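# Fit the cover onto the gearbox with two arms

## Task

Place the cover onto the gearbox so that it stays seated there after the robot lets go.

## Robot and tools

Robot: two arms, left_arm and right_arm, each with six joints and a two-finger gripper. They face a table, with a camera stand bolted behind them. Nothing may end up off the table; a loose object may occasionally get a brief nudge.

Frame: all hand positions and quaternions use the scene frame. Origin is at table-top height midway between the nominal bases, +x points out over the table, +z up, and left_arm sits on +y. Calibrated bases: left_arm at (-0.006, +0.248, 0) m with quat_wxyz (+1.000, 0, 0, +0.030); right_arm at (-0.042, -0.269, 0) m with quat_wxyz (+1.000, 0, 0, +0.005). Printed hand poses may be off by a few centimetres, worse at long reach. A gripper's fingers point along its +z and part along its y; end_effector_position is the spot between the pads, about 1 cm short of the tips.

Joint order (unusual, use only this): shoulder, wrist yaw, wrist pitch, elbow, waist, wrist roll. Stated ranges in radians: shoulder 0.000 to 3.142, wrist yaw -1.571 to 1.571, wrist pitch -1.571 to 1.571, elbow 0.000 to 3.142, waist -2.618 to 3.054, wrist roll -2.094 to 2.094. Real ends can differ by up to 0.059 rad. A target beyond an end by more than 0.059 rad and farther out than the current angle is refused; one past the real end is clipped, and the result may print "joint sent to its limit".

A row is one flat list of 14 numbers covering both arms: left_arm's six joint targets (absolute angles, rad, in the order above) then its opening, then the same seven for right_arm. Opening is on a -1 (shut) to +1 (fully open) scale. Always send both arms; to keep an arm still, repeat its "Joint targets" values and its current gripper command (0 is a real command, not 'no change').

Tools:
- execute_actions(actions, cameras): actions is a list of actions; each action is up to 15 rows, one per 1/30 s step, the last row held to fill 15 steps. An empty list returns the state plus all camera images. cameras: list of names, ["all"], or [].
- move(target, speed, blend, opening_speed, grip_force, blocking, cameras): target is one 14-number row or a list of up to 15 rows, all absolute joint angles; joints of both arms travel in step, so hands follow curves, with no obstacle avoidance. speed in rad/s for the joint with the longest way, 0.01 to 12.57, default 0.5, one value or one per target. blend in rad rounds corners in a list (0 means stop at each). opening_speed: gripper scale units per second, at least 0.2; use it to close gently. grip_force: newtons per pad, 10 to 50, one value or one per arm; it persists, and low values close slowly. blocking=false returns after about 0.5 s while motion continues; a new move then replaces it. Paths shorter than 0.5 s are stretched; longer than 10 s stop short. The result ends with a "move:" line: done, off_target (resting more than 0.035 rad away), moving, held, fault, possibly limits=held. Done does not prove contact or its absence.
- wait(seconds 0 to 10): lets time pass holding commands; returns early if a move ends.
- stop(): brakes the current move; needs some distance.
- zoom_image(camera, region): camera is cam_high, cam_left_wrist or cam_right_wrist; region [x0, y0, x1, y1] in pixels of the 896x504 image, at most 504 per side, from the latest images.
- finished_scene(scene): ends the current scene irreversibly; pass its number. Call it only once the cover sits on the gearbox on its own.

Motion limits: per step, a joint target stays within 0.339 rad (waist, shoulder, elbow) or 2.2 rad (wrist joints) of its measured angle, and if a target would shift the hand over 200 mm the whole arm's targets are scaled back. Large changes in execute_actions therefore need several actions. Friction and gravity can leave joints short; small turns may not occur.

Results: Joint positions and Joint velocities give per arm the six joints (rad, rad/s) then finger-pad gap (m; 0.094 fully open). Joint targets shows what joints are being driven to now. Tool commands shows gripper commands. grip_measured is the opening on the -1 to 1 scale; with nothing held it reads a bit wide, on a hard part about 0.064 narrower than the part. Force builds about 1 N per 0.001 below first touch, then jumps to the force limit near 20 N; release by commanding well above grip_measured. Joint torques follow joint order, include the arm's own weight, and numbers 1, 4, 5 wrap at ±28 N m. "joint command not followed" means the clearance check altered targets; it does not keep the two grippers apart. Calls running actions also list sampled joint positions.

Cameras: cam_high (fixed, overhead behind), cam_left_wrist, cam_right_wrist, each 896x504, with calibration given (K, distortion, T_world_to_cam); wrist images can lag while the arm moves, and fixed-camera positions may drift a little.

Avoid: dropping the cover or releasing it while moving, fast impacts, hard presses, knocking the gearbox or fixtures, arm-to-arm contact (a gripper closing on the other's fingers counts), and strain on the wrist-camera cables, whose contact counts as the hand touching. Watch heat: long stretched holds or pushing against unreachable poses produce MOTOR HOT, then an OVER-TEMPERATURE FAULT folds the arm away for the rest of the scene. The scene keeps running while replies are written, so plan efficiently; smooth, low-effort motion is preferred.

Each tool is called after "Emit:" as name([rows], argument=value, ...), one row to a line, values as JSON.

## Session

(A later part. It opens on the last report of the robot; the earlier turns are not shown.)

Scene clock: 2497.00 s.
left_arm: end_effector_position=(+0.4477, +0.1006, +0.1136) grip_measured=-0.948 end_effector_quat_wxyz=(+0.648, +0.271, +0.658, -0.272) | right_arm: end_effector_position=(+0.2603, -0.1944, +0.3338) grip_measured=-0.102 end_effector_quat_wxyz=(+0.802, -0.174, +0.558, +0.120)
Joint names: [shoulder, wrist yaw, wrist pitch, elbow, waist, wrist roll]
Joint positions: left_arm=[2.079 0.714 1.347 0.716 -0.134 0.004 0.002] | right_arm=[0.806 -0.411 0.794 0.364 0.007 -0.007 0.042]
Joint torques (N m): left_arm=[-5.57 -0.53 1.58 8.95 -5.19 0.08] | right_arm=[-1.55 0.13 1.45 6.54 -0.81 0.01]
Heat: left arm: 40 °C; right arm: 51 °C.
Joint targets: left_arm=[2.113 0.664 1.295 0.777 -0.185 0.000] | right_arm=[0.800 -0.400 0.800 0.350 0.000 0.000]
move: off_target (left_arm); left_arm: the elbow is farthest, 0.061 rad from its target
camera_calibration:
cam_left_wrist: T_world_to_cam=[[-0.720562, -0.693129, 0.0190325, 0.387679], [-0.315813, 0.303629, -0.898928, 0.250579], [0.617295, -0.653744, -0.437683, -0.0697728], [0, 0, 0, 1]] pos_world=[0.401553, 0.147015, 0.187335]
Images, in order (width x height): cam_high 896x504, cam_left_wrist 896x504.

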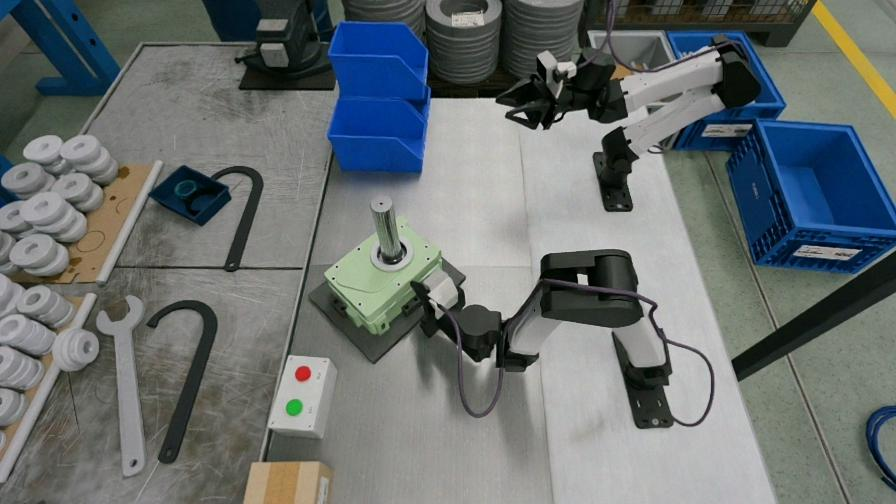

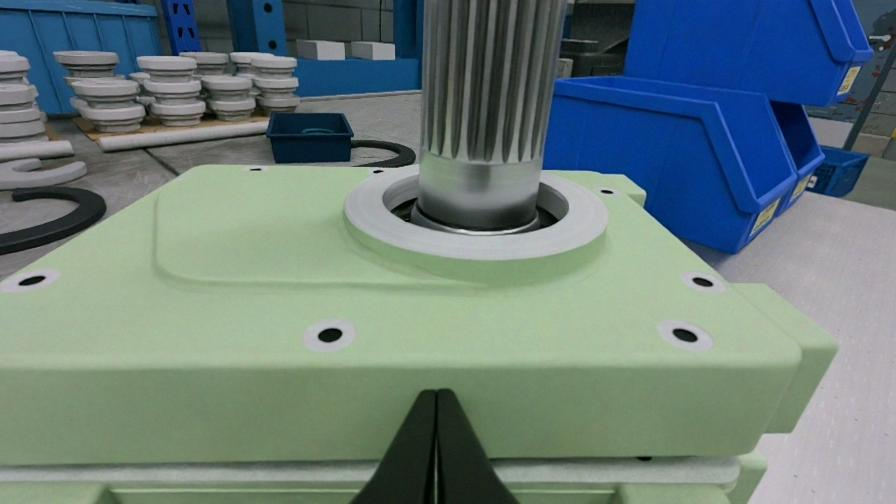

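Emit:
move([
  [1.98,0.816,1.385,0.592,-0.032,0,-0.95,1.5,-0.34,0.06,1.2,0.15,-0.18,-0.95],
  [2.0,1.47,1.05,0.945,0.362,0,0.2,2.177,-0.274,-0.677,2.08,0.304,-0.362,-0.95],
], speed=0.7, blend=[0.1,0], cameras=["cam_left_wrist","cam_high","cam_right_wrist"])

Emit:
zoom_image(camera="cam_left_wrist", region=[290, 190, 690, 480])

Scene clock: 2527.80 s.
left_arm: end_effector_position=(+0.4238, +0.2522, +0.1615) grip_measured=+0.198 end_effector_quat_wxyz=(+0.609, +0.346, +0.618, -0.357) | right_arm: end_effector_position=(+0.5036, -0.0428, +0.1907) grip_measured=-0.948 end_effector_quat_wxyz=(+0.381, -0.349, +0.848, +0.122)
Joint names: [shoulder, wrist yaw, wrist pitch, elbow, waist, wrist roll]
Joint positions: left_arm=[2.013 1.464 1.059 0.93 0.363 0.004 0.056] | right_arm=[2.166 -0.283 -0.664 2.043 0.301 -0.354 0.002]
Joint torques (N m): left_arm=[-9.74 0.11 1.55 6.01 -0.66 0.09] | right_arm=[-11.89 -0.1 1.15 11.21 0.1 -0.18]
Heat: left arm: 41 °C; right arm: 49 °C.
Joint targets: left_arm=[2.000 1.470 1.050 0.945 0.362 0.000] | right_arm=[2.177 -0.274 -0.677 2.080 0.304 -0.362]
move: off_target (right_arm); right_arm: the elbow is farthest, 0.037 rad from its target
camera_calibration:
cam_left_wrist: T_world_to_cam=[[-0.870801, -0.490537, 0.0328435, 0.484882], [-0.236545, 0.359476, -0.902676, 0.192949], [0.430989, -0.79382, -0.429066, 0.178002], [0, 0, 0, 1]] pos_world=[0.39116, 0.309793, 0.23462]
cam_right_wrist: T_world_to_cam=[[0.685143, -0.725709, 0.0626515, -0.3862], [-0.657321, -0.653048, -0.376107, 0.41326], [0.313859, 0.216505, -0.924456, 0.117371], [0, 0, 0, 1]] pos_world=[0.499409, -0.0358017, 0.288131]

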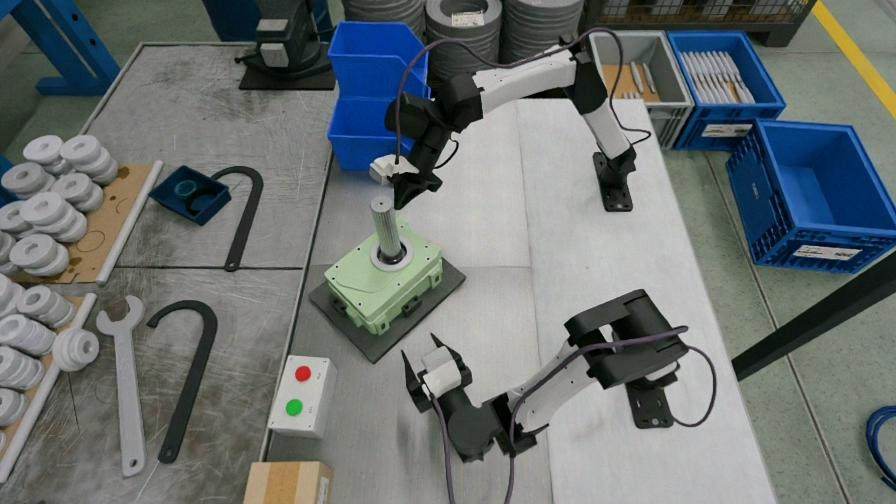

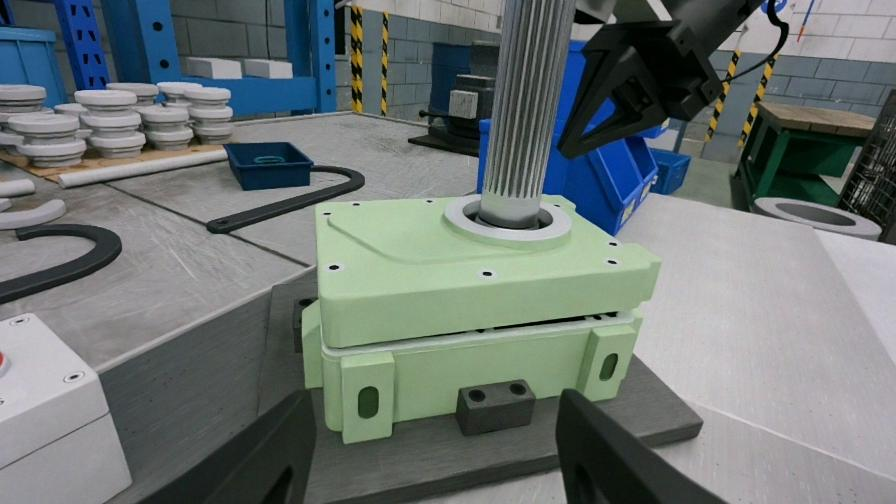

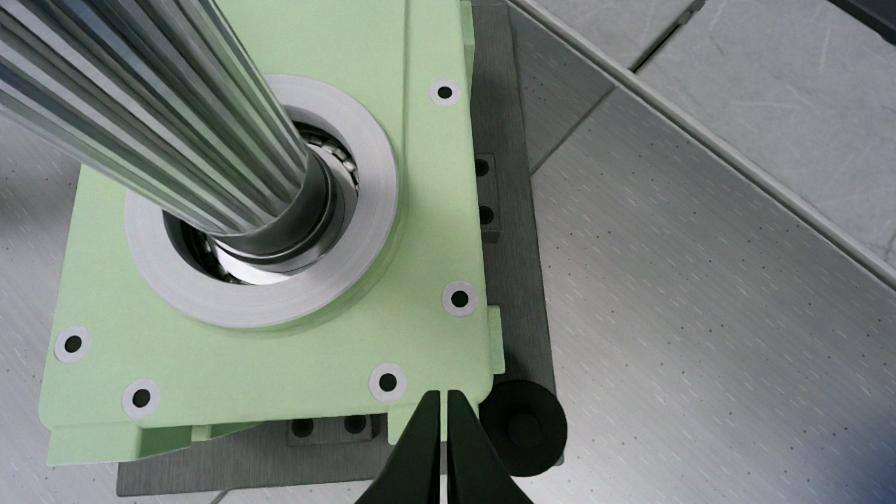

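Scaled by 1.260 from the camera's 896x504 image, which has a finer 1280x720 frame.

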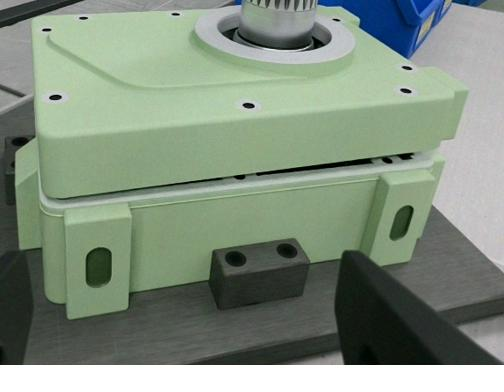

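Emit:
move([
  [2.0,1.47,1.05,0.945,0.362,0,0.2,2.18,-0.274,-0.55,1.955,0.304,-0.362,-0.95],
], speed=0.15, cameras=["cam_left_wrist","cam_right_wrist"])

Scene clock: 2537.57 s.
left_arm: end_effector_position=(+0.4238, +0.2522, +0.1615) grip_measured=+0.198 end_effector_quat_wxyz=(+0.609, +0.346, +0.618, -0.357) | right_arm: end_effector_position=(+0.5101, -0.0408, +0.1780) grip_measured=-0.948 end_effector_quat_wxyz=(+0.395, -0.349, +0.841, +0.120)
Joint names: [shoulder, wrist yaw, wrist pitch, elbow, waist, wrist roll]
Joint positions: left_arm=[2.013 1.464 1.059 0.93 0.363 0.004 0.056] | right_arm=[2.166 -0.282 -0.559 1.97 0.301 -0.354 0.002]
Joint torques (N m): left_arm=[-9.73 0.11 1.55 6 -0.66 0.1] | right_arm=[-11.71 -0.1 1.39 6.43 0.12 -0.18]
Heat: left arm: 43 °C; right arm: 53 °C.
Joint targets: left_arm=[2.000 1.470 1.050 0.945 0.362 0.000] | right_arm=[2.180 -0.274 -0.550 1.955 0.304 -0.362]
move: done
camera_calibration:
cam_left_wrist: T_world_to_cam=[[-0.870801, -0.490537, 0.0328435, 0.484882], [-0.236545, 0.359476, -0.902676, 0.192949], [0.430989, -0.79382, -0.429066, 0.178002], [0, 0, 0, 1]] pos_world=[0.39116, 0.309793, 0.23462]
cam_right_wrist: T_world_to_cam=[[0.682822, -0.726559, 0.076591, -0.389708], [-0.645609, -0.649148, -0.402239, 0.412916], [0.341969, 0.22521, -0.912325, 0.0869891], [0, 0, 0, 1]] pos_world=[0.502936, -0.0346928, 0.275302]
Images, in order (width x height): cam_left_wrist 896x504, cam_right_wrist 896x504.

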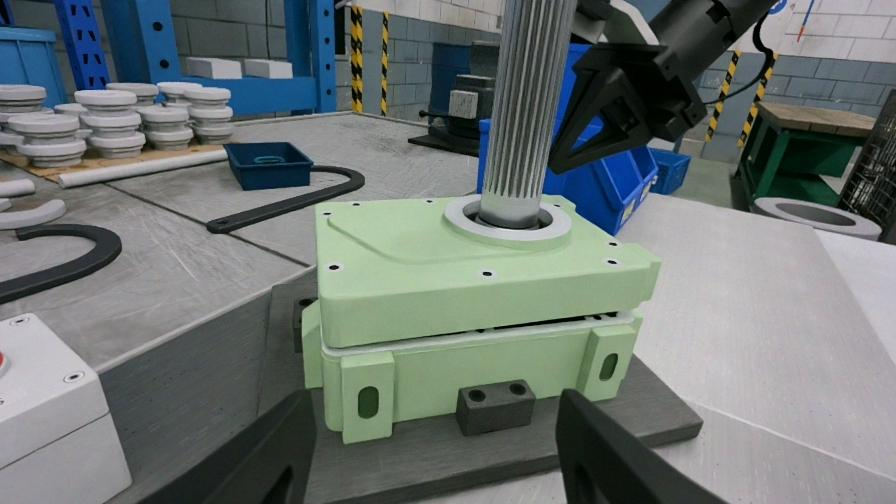

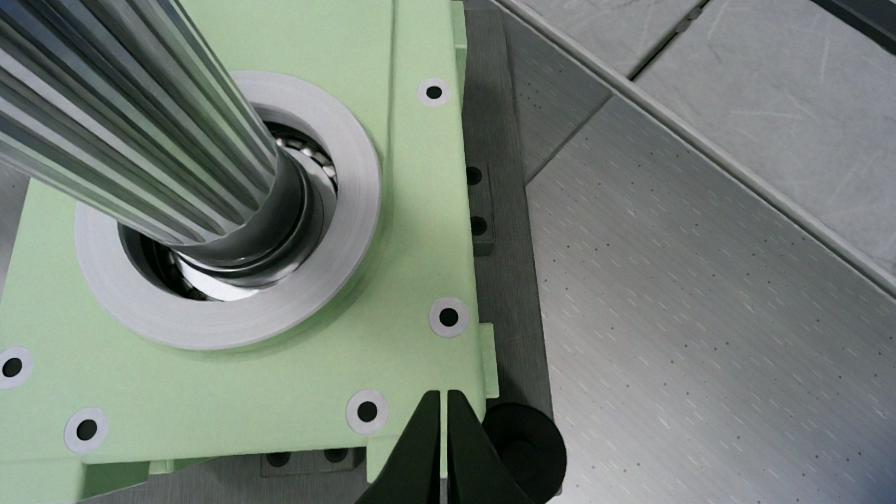

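Emit:
move([
  [2.0,1.47,1.05,0.945,0.362,0,0.2,2.185,-0.274,-0.515,1.905,0.304,-0.362,-0.95],
], speed=0.1, cameras=["cam_left_wrist","cam_right_wrist"])

Scene clock: 2542.10 s.
left_arm: end_effector_position=(+0.4238, +0.2522, +0.1615) grip_measured=+0.198 end_effector_quat_wxyz=(+0.609, +0.346, +0.618, -0.357) | right_arm: end_effector_position=(+0.5081, -0.0414, +0.1630) grip_measured=-0.948 end_effector_quat_wxyz=(+0.389, -0.349, +0.844, +0.121)
Joint names: [shoulder, wrist yaw, wrist pitch, elbow, waist, wrist roll]
Joint positions: left_arm=[2.013 1.464 1.059 0.93 0.363 0.004 0.056] | right_arm=[2.166 -0.282 -0.524 1.92 0.301 -0.354 0.002]
Joint torques (N m): left_arm=[-9.78 0.1 1.55 6.05 -0.69 0.09] | right_arm=[-11.25 -0.11 1.38 6.38 0.1 -0.18]
Heat: left arm: 44 °C; right arm: 54 °C.
Joint targets: left_arm=[2.000 1.470 1.050 0.945 0.362 0.000] | right_arm=[2.185 -0.274 -0.515 1.905 0.304 -0.362]
move: done
camera_calibration:
cam_left_wrist: T_world_to_cam=[[-0.870801, -0.490537, 0.0328435, 0.484882], [-0.236545, 0.359476, -0.902676, 0.192949], [0.430989, -0.79382, -0.429066, 0.178002], [0, 0, 0, 1]] pos_world=[0.39116, 0.309793, 0.23462]
cam_right_wrist: T_world_to_cam=[[0.683989, -0.726044, 0.0708448, -0.387301], [-0.650702, -0.65113, -0.390661, 0.405809], [0.329767, 0.221109, -0.917804, 0.081108], [0, 0, 0, 1]] pos_world=[0.502224, -0.0348973, 0.260413]
Images, in order (width x height): cam_left_wrist 896x504, cam_right_wrist 896x504.

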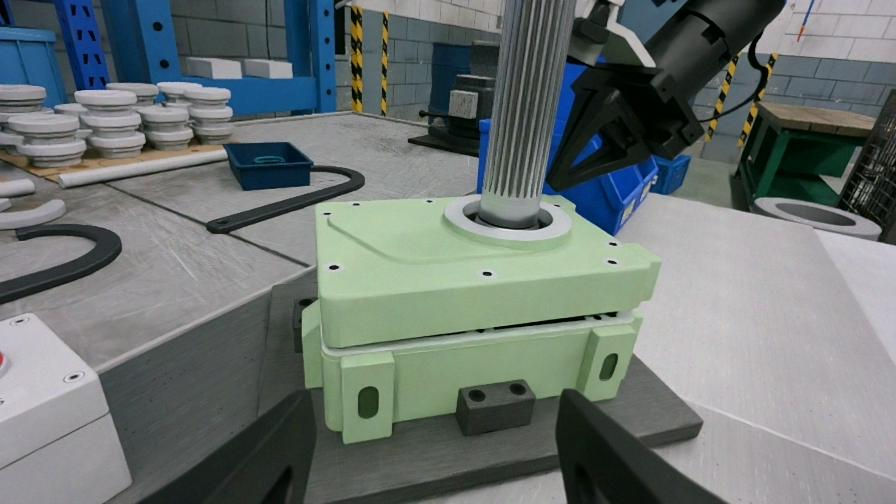

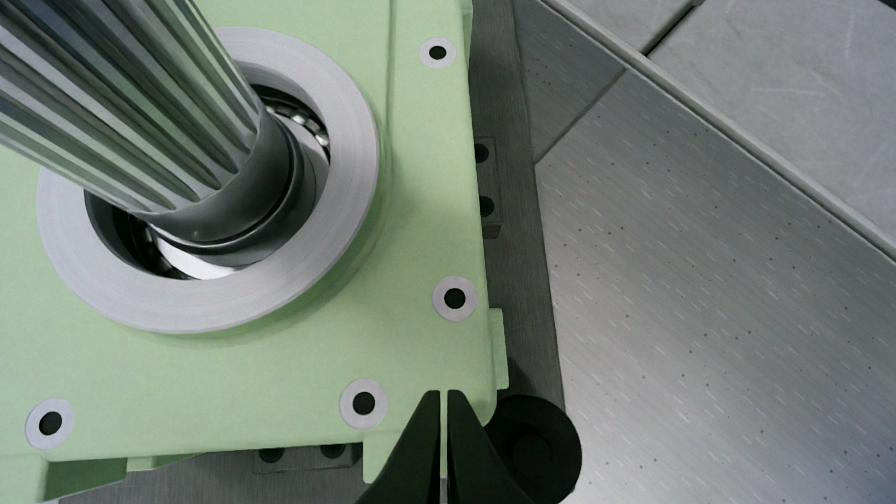

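Emit:
move([
  [2.0,1.47,1.05,0.945,0.362,0,0.2,2.19,-0.274,-0.48,1.865,0.304,-0.362,-0.95],
  [2.0,1.47,1.05,0.945,0.362,0,0.2,2.28,-0.274,-0.52,1.865,0.304,-0.362,-0.95],
], speed=0.08, cameras=["cam_left_wrist","cam_right_wrist"])

Emit:
zoom_image(camera="cam_left_wrist", region=[290, 190, 690, 480])

Scene clock: 2550.83 s.
left_arm: end_effector_position=(+0.4238, +0.2522, +0.1615) grip_measured=+0.198 end_effector_quat_wxyz=(+0.609, +0.346, +0.618, -0.357) | right_arm: end_effector_position=(+0.5197, -0.0348, +0.1518) grip_measured=-0.948 end_effector_quat_wxyz=(+0.410, -0.352, +0.832, +0.127)
Joint names: [shoulder, wrist yaw, wrist pitch, elbow, waist, wrist roll]
Joint positions: left_arm=[2.013 1.464 1.059 0.93 0.363 0.004 0.056] | right_arm=[2.195 -0.299 -0.413 1.887 0.301 -0.354 0.002]
Joint torques (N m): left_arm=[-9.8 0.1 1.54 6.01 -0.64 0.08] | right_arm=[-5.68 0.06 0.35 5.81 0.09 -0.18]
Heat: left arm: 45 °C; right arm: 56 °C.
Joint targets: left_arm=[2.000 1.470 1.050 0.945 0.362 0.000] | right_arm=[2.280 -0.274 -0.520 1.865 0.304 -0.362]
move: off_target (right_arm); right_arm: the wrist pitch is farthest, 0.107 rad from its target
camera_calibration:
cam_left_wrist: T_world_to_cam=[[-0.870801, -0.490537, 0.0328435, 0.484882], [-0.236545, 0.359476, -0.902676, 0.192949], [0.430989, -0.79382, -0.429066, 0.178002], [0, 0, 0, 1]] pos_world=[0.39116, 0.309793, 0.23462]
cam_right_wrist: T_world_to_cam=[[0.68967, -0.719525, 0.0814803, -0.393997], [-0.625224, -0.648461, -0.434274, 0.406867], [0.365307, 0.248562, -0.897088, 0.0448121], [0, 0, 0, 1]] pos_world=[0.509741, -0.0307925, 0.248995]
Images, in order (width x height): cam_left_wrist 896x504, cam_right_wrist 896x504.

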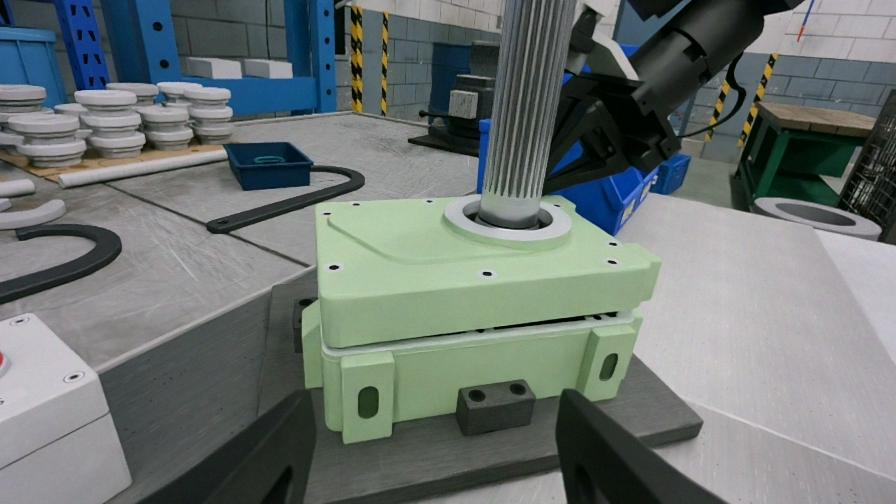

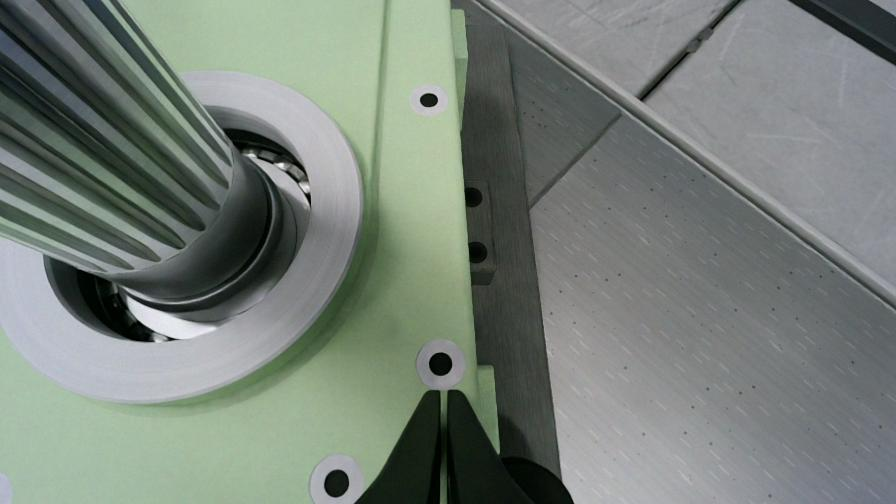

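Scaled by 1.260 from the camera's 896x504 image, which has a finer 1280x720 frame.

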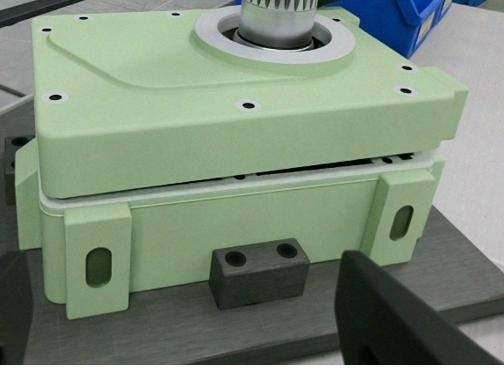

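Emit:
move([
  [2.0,1.47,1.05,0.945,0.362,0,0.2,2.36,-0.274,-0.80,1.86,0.304,-0.362,-0.95],
], speed=0.15, cameras=["cam_left_wrist","cam_right_wrist"])

Emit:
zoom_image(camera="cam_left_wrist", region=[290, 190, 690, 480])

Scene clock: 2557.37 s.
left_arm: end_effector_position=(+0.4238, +0.2522, +0.1615) grip_measured=+0.198 end_effector_quat_wxyz=(+0.609, +0.346, +0.618, -0.357) | right_arm: end_effector_position=(+0.5166, -0.0349, +0.1406) grip_measured=-0.949 end_effector_quat_wxyz=(+0.382, -0.353, +0.844, +0.131)
Joint names: [shoulder, wrist yaw, wrist pitch, elbow, waist, wrist roll]
Joint positions: left_arm=[2.013 1.464 1.059 0.93 0.363 0.004 0.056] | right_arm=[2.229 -0.304 -0.495 1.94 0.301 -0.354 0.002]
Joint torques (N m): left_arm=[-9.76 0.11 1.54 6.04 -0.68 0.1] | right_arm=[-1.8 0.09 -1.45 0.38 0.12 -0.17]
Heat: left arm: 46 °C; right arm: 54 °C.
Joint targets: left_arm=[2.000 1.470 1.050 0.945 0.362 0.000] | right_arm=[2.360 -0.274 -0.800 1.860 0.304 -0.362]
move: off_target (right_arm); right_arm: the wrist pitch is farthest, 0.305 rad from its target
camera_calibration:
cam_left_wrist: T_world_to_cam=[[-0.870801, -0.490537, 0.0328435, 0.484882], [-0.236545, 0.359476, -0.902676, 0.192949], [0.430989, -0.79382, -0.429066, 0.178002], [0, 0, 0, 1]] pos_world=[0.39116, 0.309793, 0.23462]
cam_right_wrist: T_world_to_cam=[[0.696253, -0.715982, 0.0509944, -0.389946], [-0.647587, -0.657208, -0.385627, 0.404284], [0.309616, 0.235471, -0.921244, 0.0675933], [0, 0, 0, 1]] pos_world=[0.512382, -0.0294116, 0.238058]
Images, in order (width x height): cam_left_wrist 896x504, cam_right_wrist 896x504.

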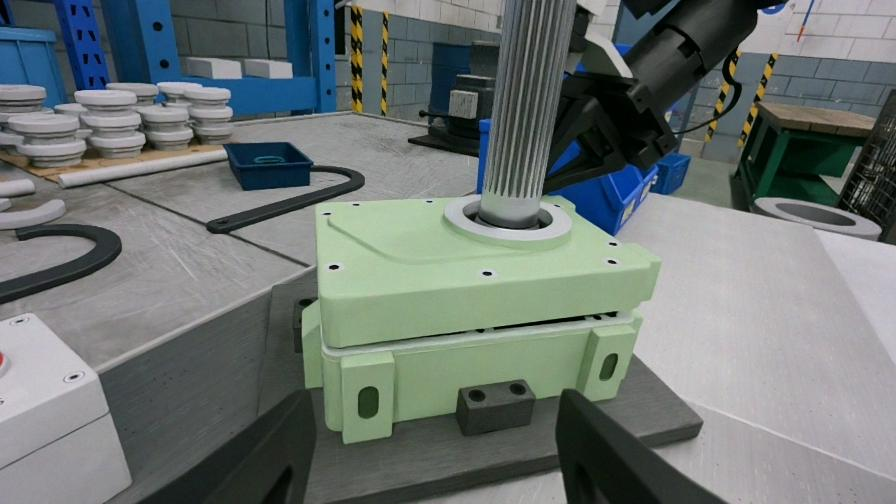

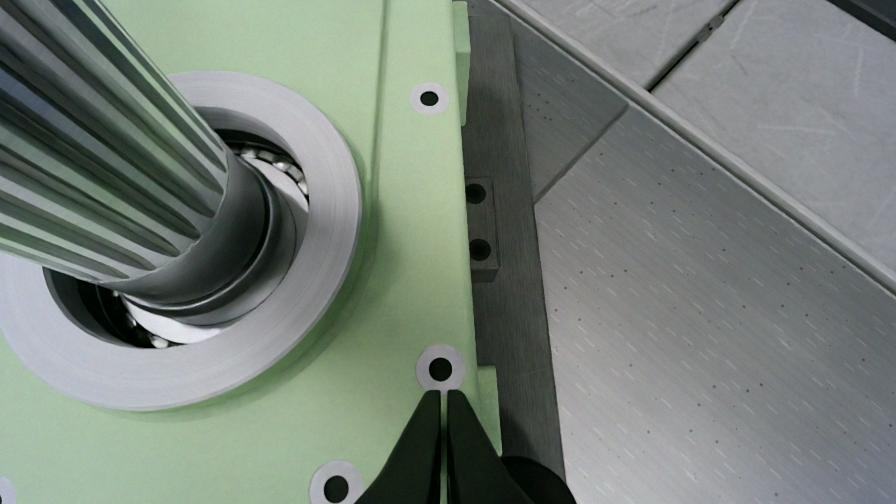

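Scaled by 1.260 from the camera's 896x504 image, which has a finer 1280x720 frame.

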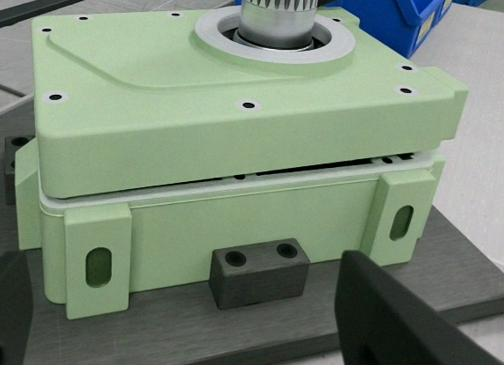

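Emit:
move([
  [2.0,1.47,1.05,0.945,0.362,0,0.2,2.12,-0.274,-0.55,2.0,0.304,-0.362,-0.95],
  [2.0,1.47,1.05,0.945,0.362,0,0.2,1.994,-0.311,-0.416,1.85,0.342,-0.275,-0.95],
], speed=0.3, cameras=["cam_left_wrist","cam_right_wrist"])

Scene clock: 2591.67 s.
left_arm: end_effector_position=(+0.4238, +0.2522, +0.1615) grip_measured=+0.198 end_effector_quat_wxyz=(+0.609, +0.346, +0.618, -0.357) | right_arm: end_effector_position=(+0.4943, -0.0207, +0.2316) grip_measured=-0.949 end_effector_quat_wxyz=(+0.458, -0.336, +0.810, +0.145)
Joint names: [shoulder, wrist yaw, wrist pitch, elbow, waist, wrist roll]
Joint positions: left_arm=[2.013 1.464 1.059 0.93 0.363 0.004 0.056] | right_arm=[2.036 -0.294 -0.428 1.866 0.339 -0.283 0.002]
Joint torques (N m): left_arm=[-9.74 0.1 1.55 6.01 -0.68 0.08] | right_arm=[-15.79 -0.32 1.54 6.48 0.14 -0.03]
Heat: left arm: 49 °C; right arm: 50 °C.
Joint targets: left_arm=[2.000 1.470 1.050 0.945 0.362 0.000] | right_arm=[1.994 -0.311 -0.416 1.850 0.342 -0.275]
move: off_target (right_arm); right_arm: the shoulder is farthest, 0.042 rad from its target
camera_calibration:
cam_left_wrist: T_world_to_cam=[[-0.870801, -0.490537, 0.0328435, 0.484882], [-0.236545, 0.359476, -0.902676, 0.192949], [0.430989, -0.79382, -0.429066, 0.178002], [0, 0, 0, 1]] pos_world=[0.39116, 0.309793, 0.23462]
cam_right_wrist: T_world_to_cam=[[0.677258, -0.731713, 0.0769263, -0.365807], [-0.591644, -0.603779, -0.534236, 0.44216], [0.437354, 0.316303, -0.841828, 0.0752723], [0, 0, 0, 1]] pos_world=[0.476427, -0.0245079, 0.327724]
Images, in order (width x height): cam_left_wrist 896x504, cam_right_wrist 896x504.

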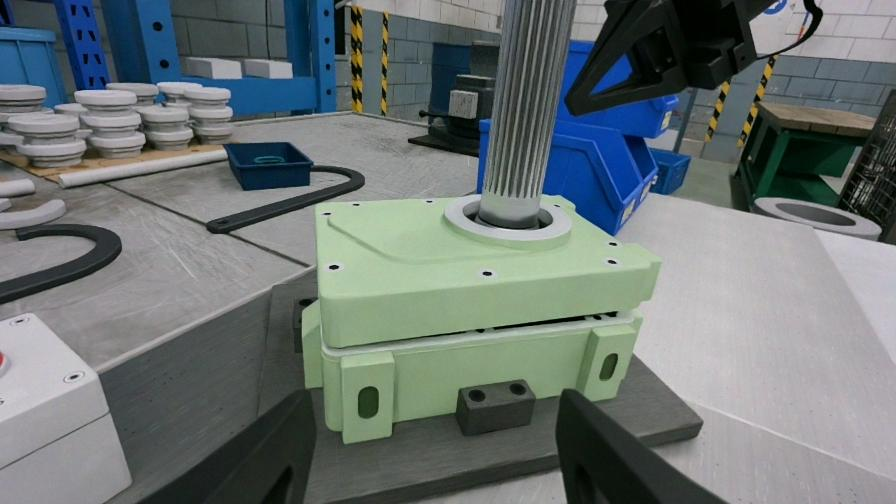

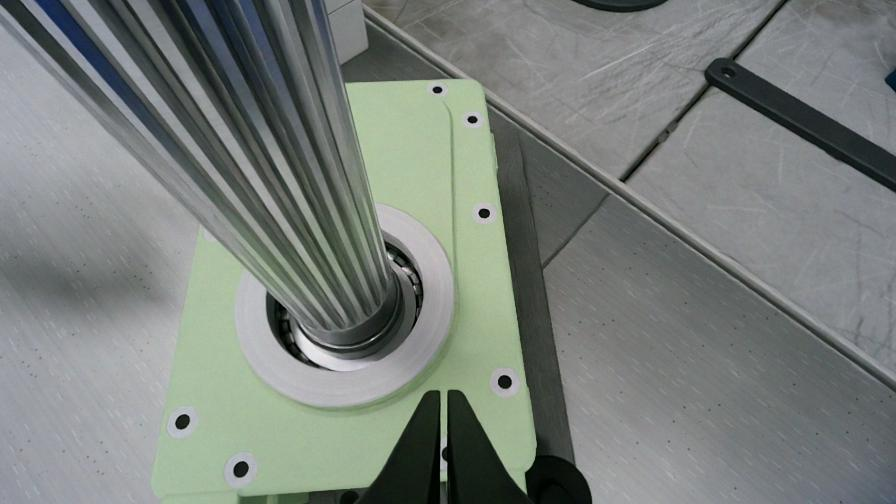

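Emit:
move([
  [2.0,1.47,1.05,0.945,0.362,0,0.2,2.0,-0.2445,-0.40,1.85,0.432,-0.212,-0.95],
], speed=0.2, cameras=["cam_right_wrist"])

Emit:
zoom_image(camera="cam_right_wrist", region=[330, 200, 570, 420])

Scene clock: 2598.87 s.
left_arm: end_effector_position=(+0.4238, +0.2522, +0.1615) grip_measured=+0.198 end_effector_quat_wxyz=(+0.609, +0.346, +0.618, -0.357) | right_arm: end_effector_position=(+0.4749, +0.0240, +0.2338) grip_measured=-0.949 end_effector_quat_wxyz=(+0.455, -0.340, +0.806, +0.163)
Joint names: [shoulder, wrist yaw, wrist pitch, elbow, waist, wrist roll]
Joint positions: left_arm=[2.013 1.464 1.059 0.93 0.363 0.004 0.056] | right_arm=[2.036 -0.254 -0.412 1.866 0.432 -0.22 0.002]
Joint torques (N m): left_arm=[-9.76 0.11 1.55 6.02 -0.68 0.08] | right_arm=[-15.25 -0.05 1.56 6.52 -0.05 0]
Heat: left arm: 49 °C; right arm: 56 °C.
Joint targets: left_arm=[2.000 1.470 1.050 0.945 0.362 0.000] | right_arm=[2.000 -0.244 -0.400 1.850 0.432 -0.212]
move: off_target (right_arm); right_arm: the shoulder is farthest, 0.036 rad from its target
camera_calibration:
cam_right_wrist: T_world_to_cam=[[0.697221, -0.715064, 0.0506472, -0.323939], [-0.581833, -0.605754, -0.542708, 0.456192], [0.418751, 0.348919, -0.838393, 0.0786034], [0, 0, 0, 1]] pos_world=[0.45837, 0.0172763, 0.329886]
Images, in order (width x height): cam_right_wrist 896x504.

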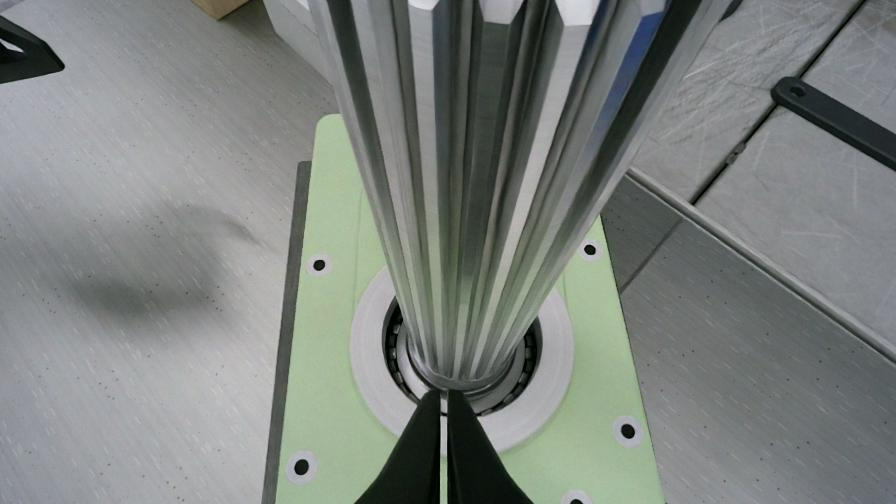

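Scaled by 2.100 from the camera's 896x504 image, which has a finer 1280x720 frame.

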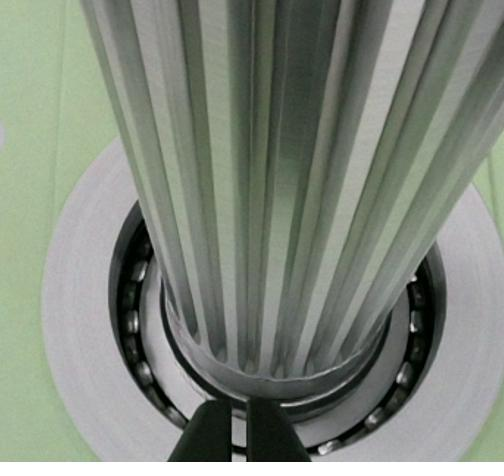

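Emit:
move([
  [2.0,1.47,1.05,0.945,0.362,0,-0.95,1.6,-0.3,0.2,1.2,0.25,-0.15,-0.95],
  [2.152,0.896,1.29,0.858,0.048,0,-0.95,0.8,-0.4,0.8,0.35,0,0,-0.95],
], speed=0.6, cameras=["cam_left_wrist","cam_high"])

Scene clock: 2620.67 s.
left_arm: end_effector_position=(+0.4785, +0.1637, +0.1242) grip_measured=-0.948 end_effector_quat_wxyz=(+0.657, +0.278, +0.646, -0.270) | right_arm: end_effector_position=(+0.2644, -0.1985, +0.3289) grip_measured=-0.949 end_effector_quat_wxyz=(+0.797, -0.162, +0.570, +0.115)
Joint names: [shoulder, wrist yaw, wrist pitch, elbow, waist, wrist roll]
Joint positions: left_arm=[2.131 0.905 1.283 0.864 0.049 0.004 0.002] | right_arm=[0.81 -0.386 0.773 0.364 0.007 -0.008 0.002]
Joint torques (N m): left_arm=[-7.39 -0.09 2.11 3.71 -0.66 0.09] | right_arm=[-1.92 -0.12 1.64 6.56 -0.83 0.01]
Heat: left arm: 49 °C; right arm: 63 °C.
Joint targets: left_arm=[2.152 0.896 1.290 0.858 0.048 0.000] | right_arm=[0.800 -0.400 0.800 0.350 0.000 0.000]
move: done
camera_calibration:
cam_left_wrist: T_world_to_cam=[[-0.72682, -0.686817, -0.00385614, 0.458073], [-0.28494, 0.306635, -0.908176, 0.236659], [0.624933, -0.658982, -0.41857, -0.0479863], [0, 0, 0, 1]] pos_world=[0.430359, 0.210422, 0.196609]
Images, in order (width x height): cam_high 896x504, cam_left_wrist 896x504.

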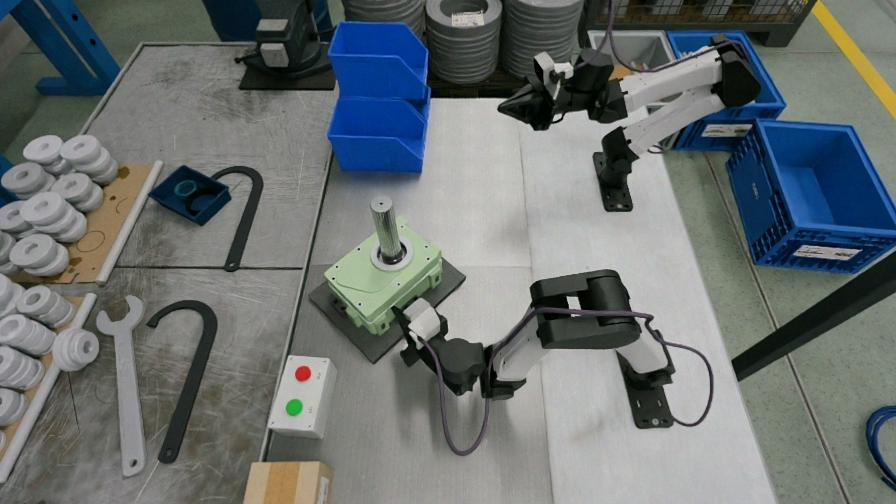

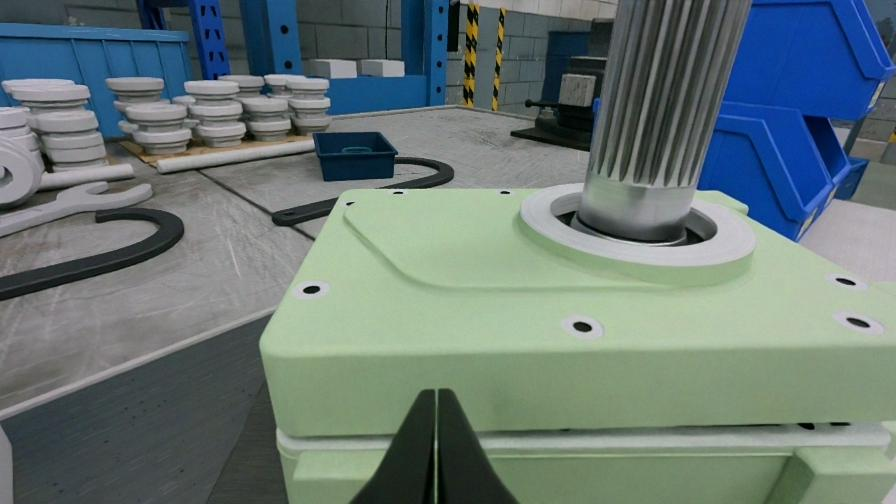

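Emit:
zoom_image(camera="cam_left_wrist", region=[250, 340, 430, 504])

Emit:
zoom_image(camera="cam_left_wrist", region=[440, 380, 896, 504])

Scaled by 2.800 from the camera's 896x504 image, which has a finer 1280x720 frame.

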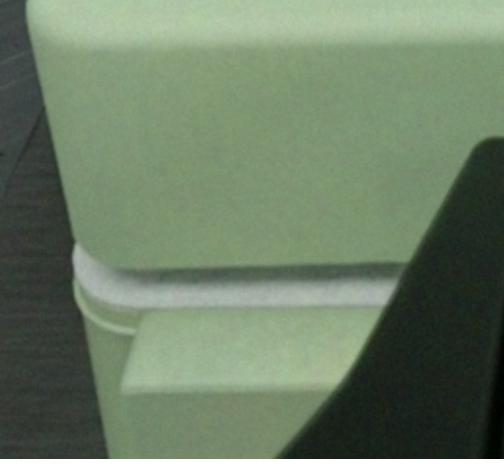

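Scaled by 1.105 from the camera's 896x504 image, which has a finer 1280x720 frame.

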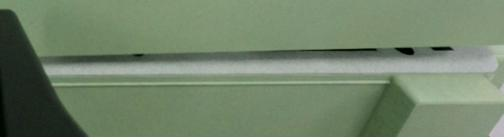

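Emit:
move([
  [2.20,0.87,1.285,0.895,0.022,0,-0.95,0.8,-0.4,0.8,0.35,0,0,-0.95],
  [2.215,0.845,1.265,0.93,-0.003,0,-0.95,0.8,-0.4,0.8,0.35,0,0,-0.95],
], speed=0.08, cameras=["cam_left_wrist","cam_high"])

Emit:
zoom_image(camera="cam_high", region=[310, 210, 455, 345])

Scene clock: 2633.47 s.
left_arm: end_effector_position=(+0.4912, +0.1485, +0.1105) grip_measured=-0.948 end_effector_quat_wxyz=(+0.652, +0.273, +0.653, -0.271) | right_arm: end_effector_position=(+0.2643, -0.1984, +0.3290) grip_measured=-0.949 end_effector_quat_wxyz=(+0.797, -0.163, +0.570, +0.115)
Joint names: [shoulder, wrist yaw, wrist pitch, elbow, waist, wrist roll]
Joint positions: left_arm=[2.191 0.854 1.276 0.913 0.003 0.004 0.002] | right_arm=[0.81 -0.386 0.773 0.364 0.007 -0.008 0.002]
Joint torques (N m): left_arm=[-7.49 -0.09 1.96 5.7 -1.16 0.09] | right_arm=[-1.94 -0.11 1.66 6.57 -0.81 0.01]
Heat: left arm: 48 °C; right arm: 57 °C.
Joint targets: left_arm=[2.215 0.845 1.265 0.930 -0.003 0.000] | right_arm=[0.800 -0.400 0.800 0.350 0.000 0.000]
move: done
camera_calibration:
cam_left_wrist: T_world_to_cam=[[-0.723136, -0.690624, 0.0106663, 0.453979], [-0.302983, 0.303293, -0.903446, 0.241286], [0.620706, -0.656546, -0.428569, -0.0688909], [0, 0, 0, 1]] pos_world=[0.444155, 0.195118, 0.183622]
Images, in order (width x height): cam_high 896x504, cam_left_wrist 896x504.

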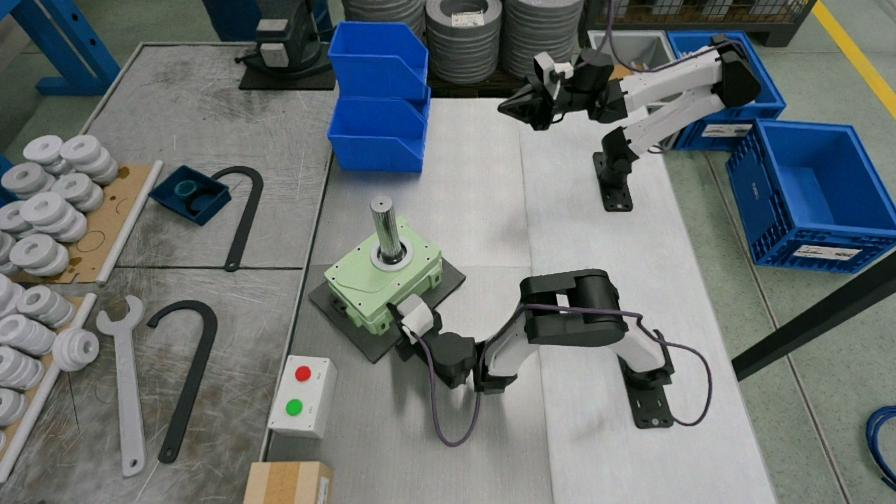

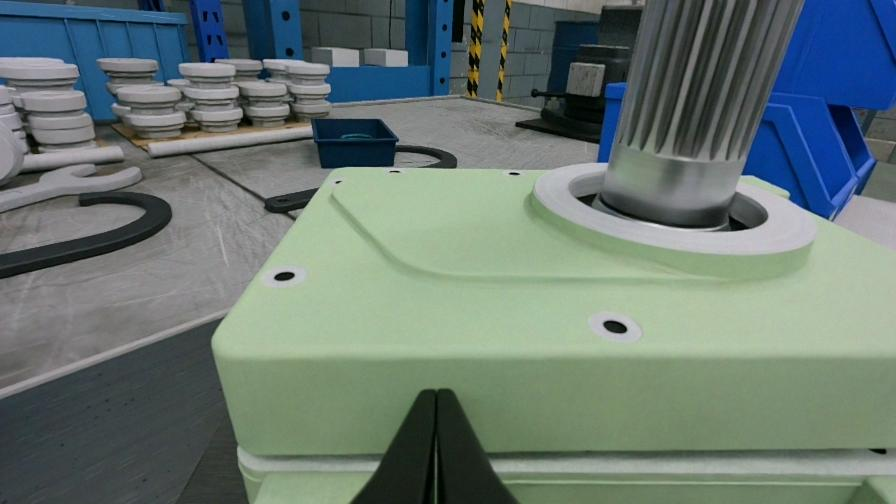

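Scaled by 3.476 from the camera's 896x504 image, which has a finer 1280x720 frame.

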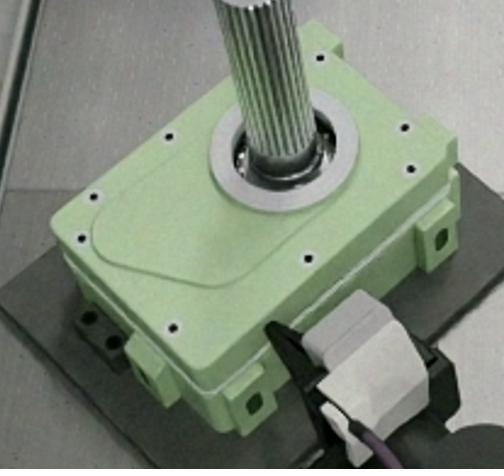

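Emit:
move([
  [2.23,0.82,1.25,0.965,-0.028,0,-0.95,0.8,-0.4,0.8,0.35,0,0,-0.95],
], speed=0.05, cameras=["cam_left_wrist"])

Emit:
zoom_image(camera="cam_left_wrist", region=[200, 330, 480, 504])

Scene clock: 2637.37 s.
left_arm: end_effector_position=(+0.4924, +0.1481, +0.1101) grip_measured=-0.948 end_effector_quat_wxyz=(+0.653, +0.276, +0.651, -0.273) | right_arm: end_effector_position=(+0.2643, -0.1984, +0.3290) grip_measured=-0.949 end_effector_quat_wxyz=(+0.797, -0.163, +0.570, +0.115)
Joint names: [shoulder, wrist yaw, wrist pitch, elbow, waist, wrist roll]
Joint positions: left_arm=[2.199 0.86 1.28 0.921 0.004 0.004 0.002] | right_arm=[0.81 -0.386 0.773 0.364 0.007 -0.008 0.002]
Joint torques (N m): left_arm=[-7.01 -0.44 1.75 7.84 -3.51 0.08] | right_arm=[-1.95 -0.11 1.66 6.56 -0.81 0.01]
Heat: left arm: 48 °C; right arm: 55 °C.
Joint targets: left_arm=[2.230 0.820 1.250 0.965 -0.028 0.000] | right_arm=[0.800 -0.400 0.800 0.350 0.000 0.000]
move: off_target (left_arm); left_arm: the elbow is farthest, 0.044 rad from its target
camera_calibration:
cam_left_wrist: T_world_to_cam=[[-0.72712, -0.686466, 0.00780231, 0.45628], [-0.297853, 0.305211, -0.904505, 0.238671], [0.618531, -0.660008, -0.426391, -0.0687151], [0, 0, 0, 1]] pos_world=[0.445361, 0.195023, 0.183019]
Images, in order (width x height): cam_left_wrist 896x504.

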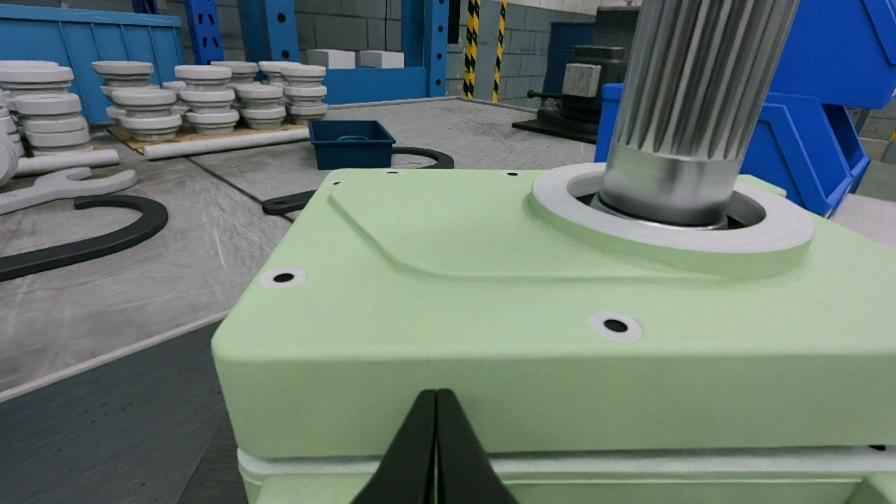

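Scaled by 1.800 from the camera's 896x504 image, which has a finer 1280x720 frame.

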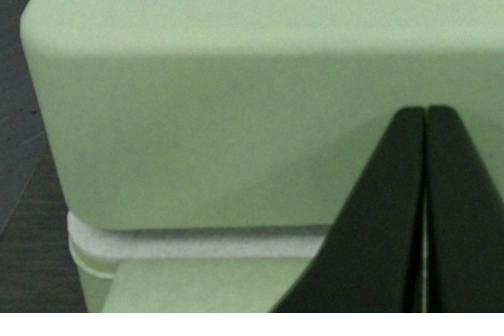

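Emit:
move([
  [2.25,0.77,1.21,1.02,-0.075,0,-0.95,0.8,-0.4,0.8,0.35,0,0,-0.95],
], speed=0.05, cameras=["cam_left_wrist","cam_high"])

Emit:
zoom_image(camera="cam_left_wrist", region=[200, 330, 480, 504])

Emit:
zoom_image(camera="cam_high", region=[310, 210, 455, 345])

Scene clock: 2643.80 s.
left_arm: end_effector_position=(+0.4936, +0.1472, +0.1099) grip_measured=-0.949 end_effector_quat_wxyz=(+0.652, +0.283, +0.646, -0.278) | right_arm: end_effector_position=(+0.2643, -0.1984, +0.3290) grip_measured=-0.949 end_effector_quat_wxyz=(+0.797, -0.163, +0.570, +0.115)
Joint names: [shoulder, wrist yaw, wrist pitch, elbow, waist, wrist roll]
Joint positions: left_arm=[2.212 0.882 1.28 0.939 0.007 0.004 0.002] | right_arm=[0.81 -0.386 0.773 0.364 0.007 -0.008 0.002]
Joint torques (N m): left_arm=[-6.45 -1.23 1.29 11.02 -8.02 0.08] | right_arm=[-1.95 -0.12 1.66 6.54 -0.8 0.01]
Heat: left arm: 47 °C; right arm: 53 °C.
Joint targets: left_arm=[2.250 0.770 1.210 1.020 -0.075 0.000] | right_arm=[0.800 -0.400 0.800 0.350 0.000 0.000]
move: off_target (left_arm); left_arm: the wrist yaw is farthest, 0.112 rad from its target
camera_calibration:
cam_left_wrist: T_world_to_cam=[[-0.739789, -0.672831, 0.00327641, 0.461308], [-0.286962, 0.311109, -0.906015, 0.233101], [0.608576, -0.671201, -0.423232, -0.0639514], [0, 0, 0, 1]] pos_world=[0.447081, 0.194938, 0.182615]
Images, in order (width x height): cam_high 896x504, cam_left_wrist 896x504.

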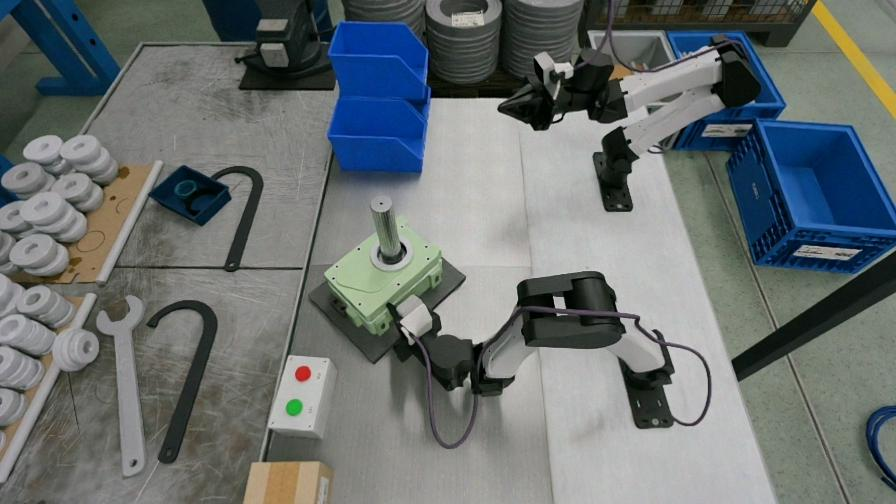

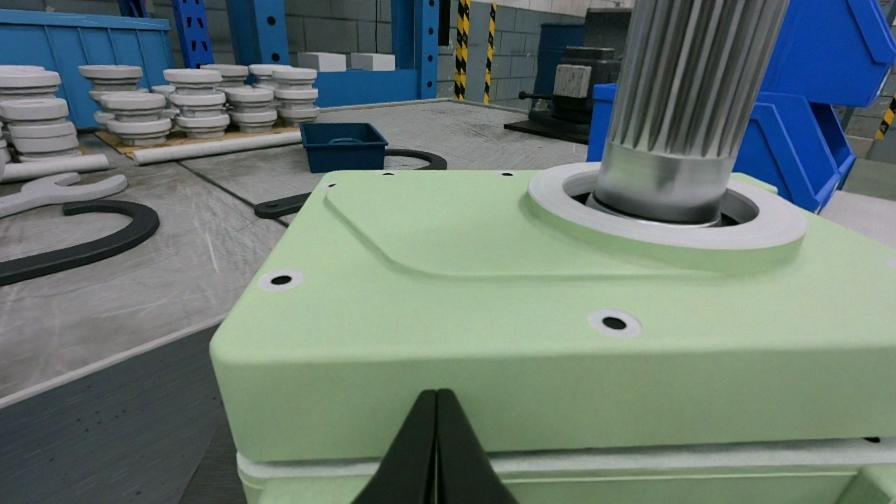

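Scaled by 1.800 from the camera's 896x504 image, which has a finer 1280x720 frame.

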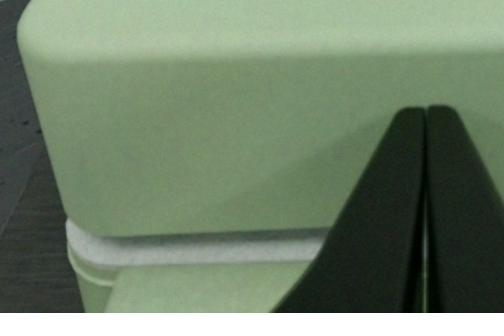

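Scaled by 3.476 from the camera's 896x504 image, which has a finer 1280x720 frame.

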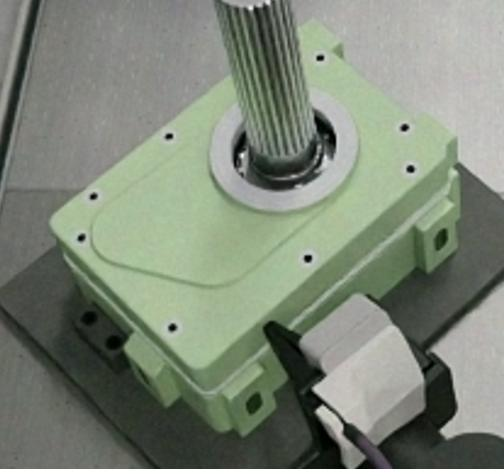

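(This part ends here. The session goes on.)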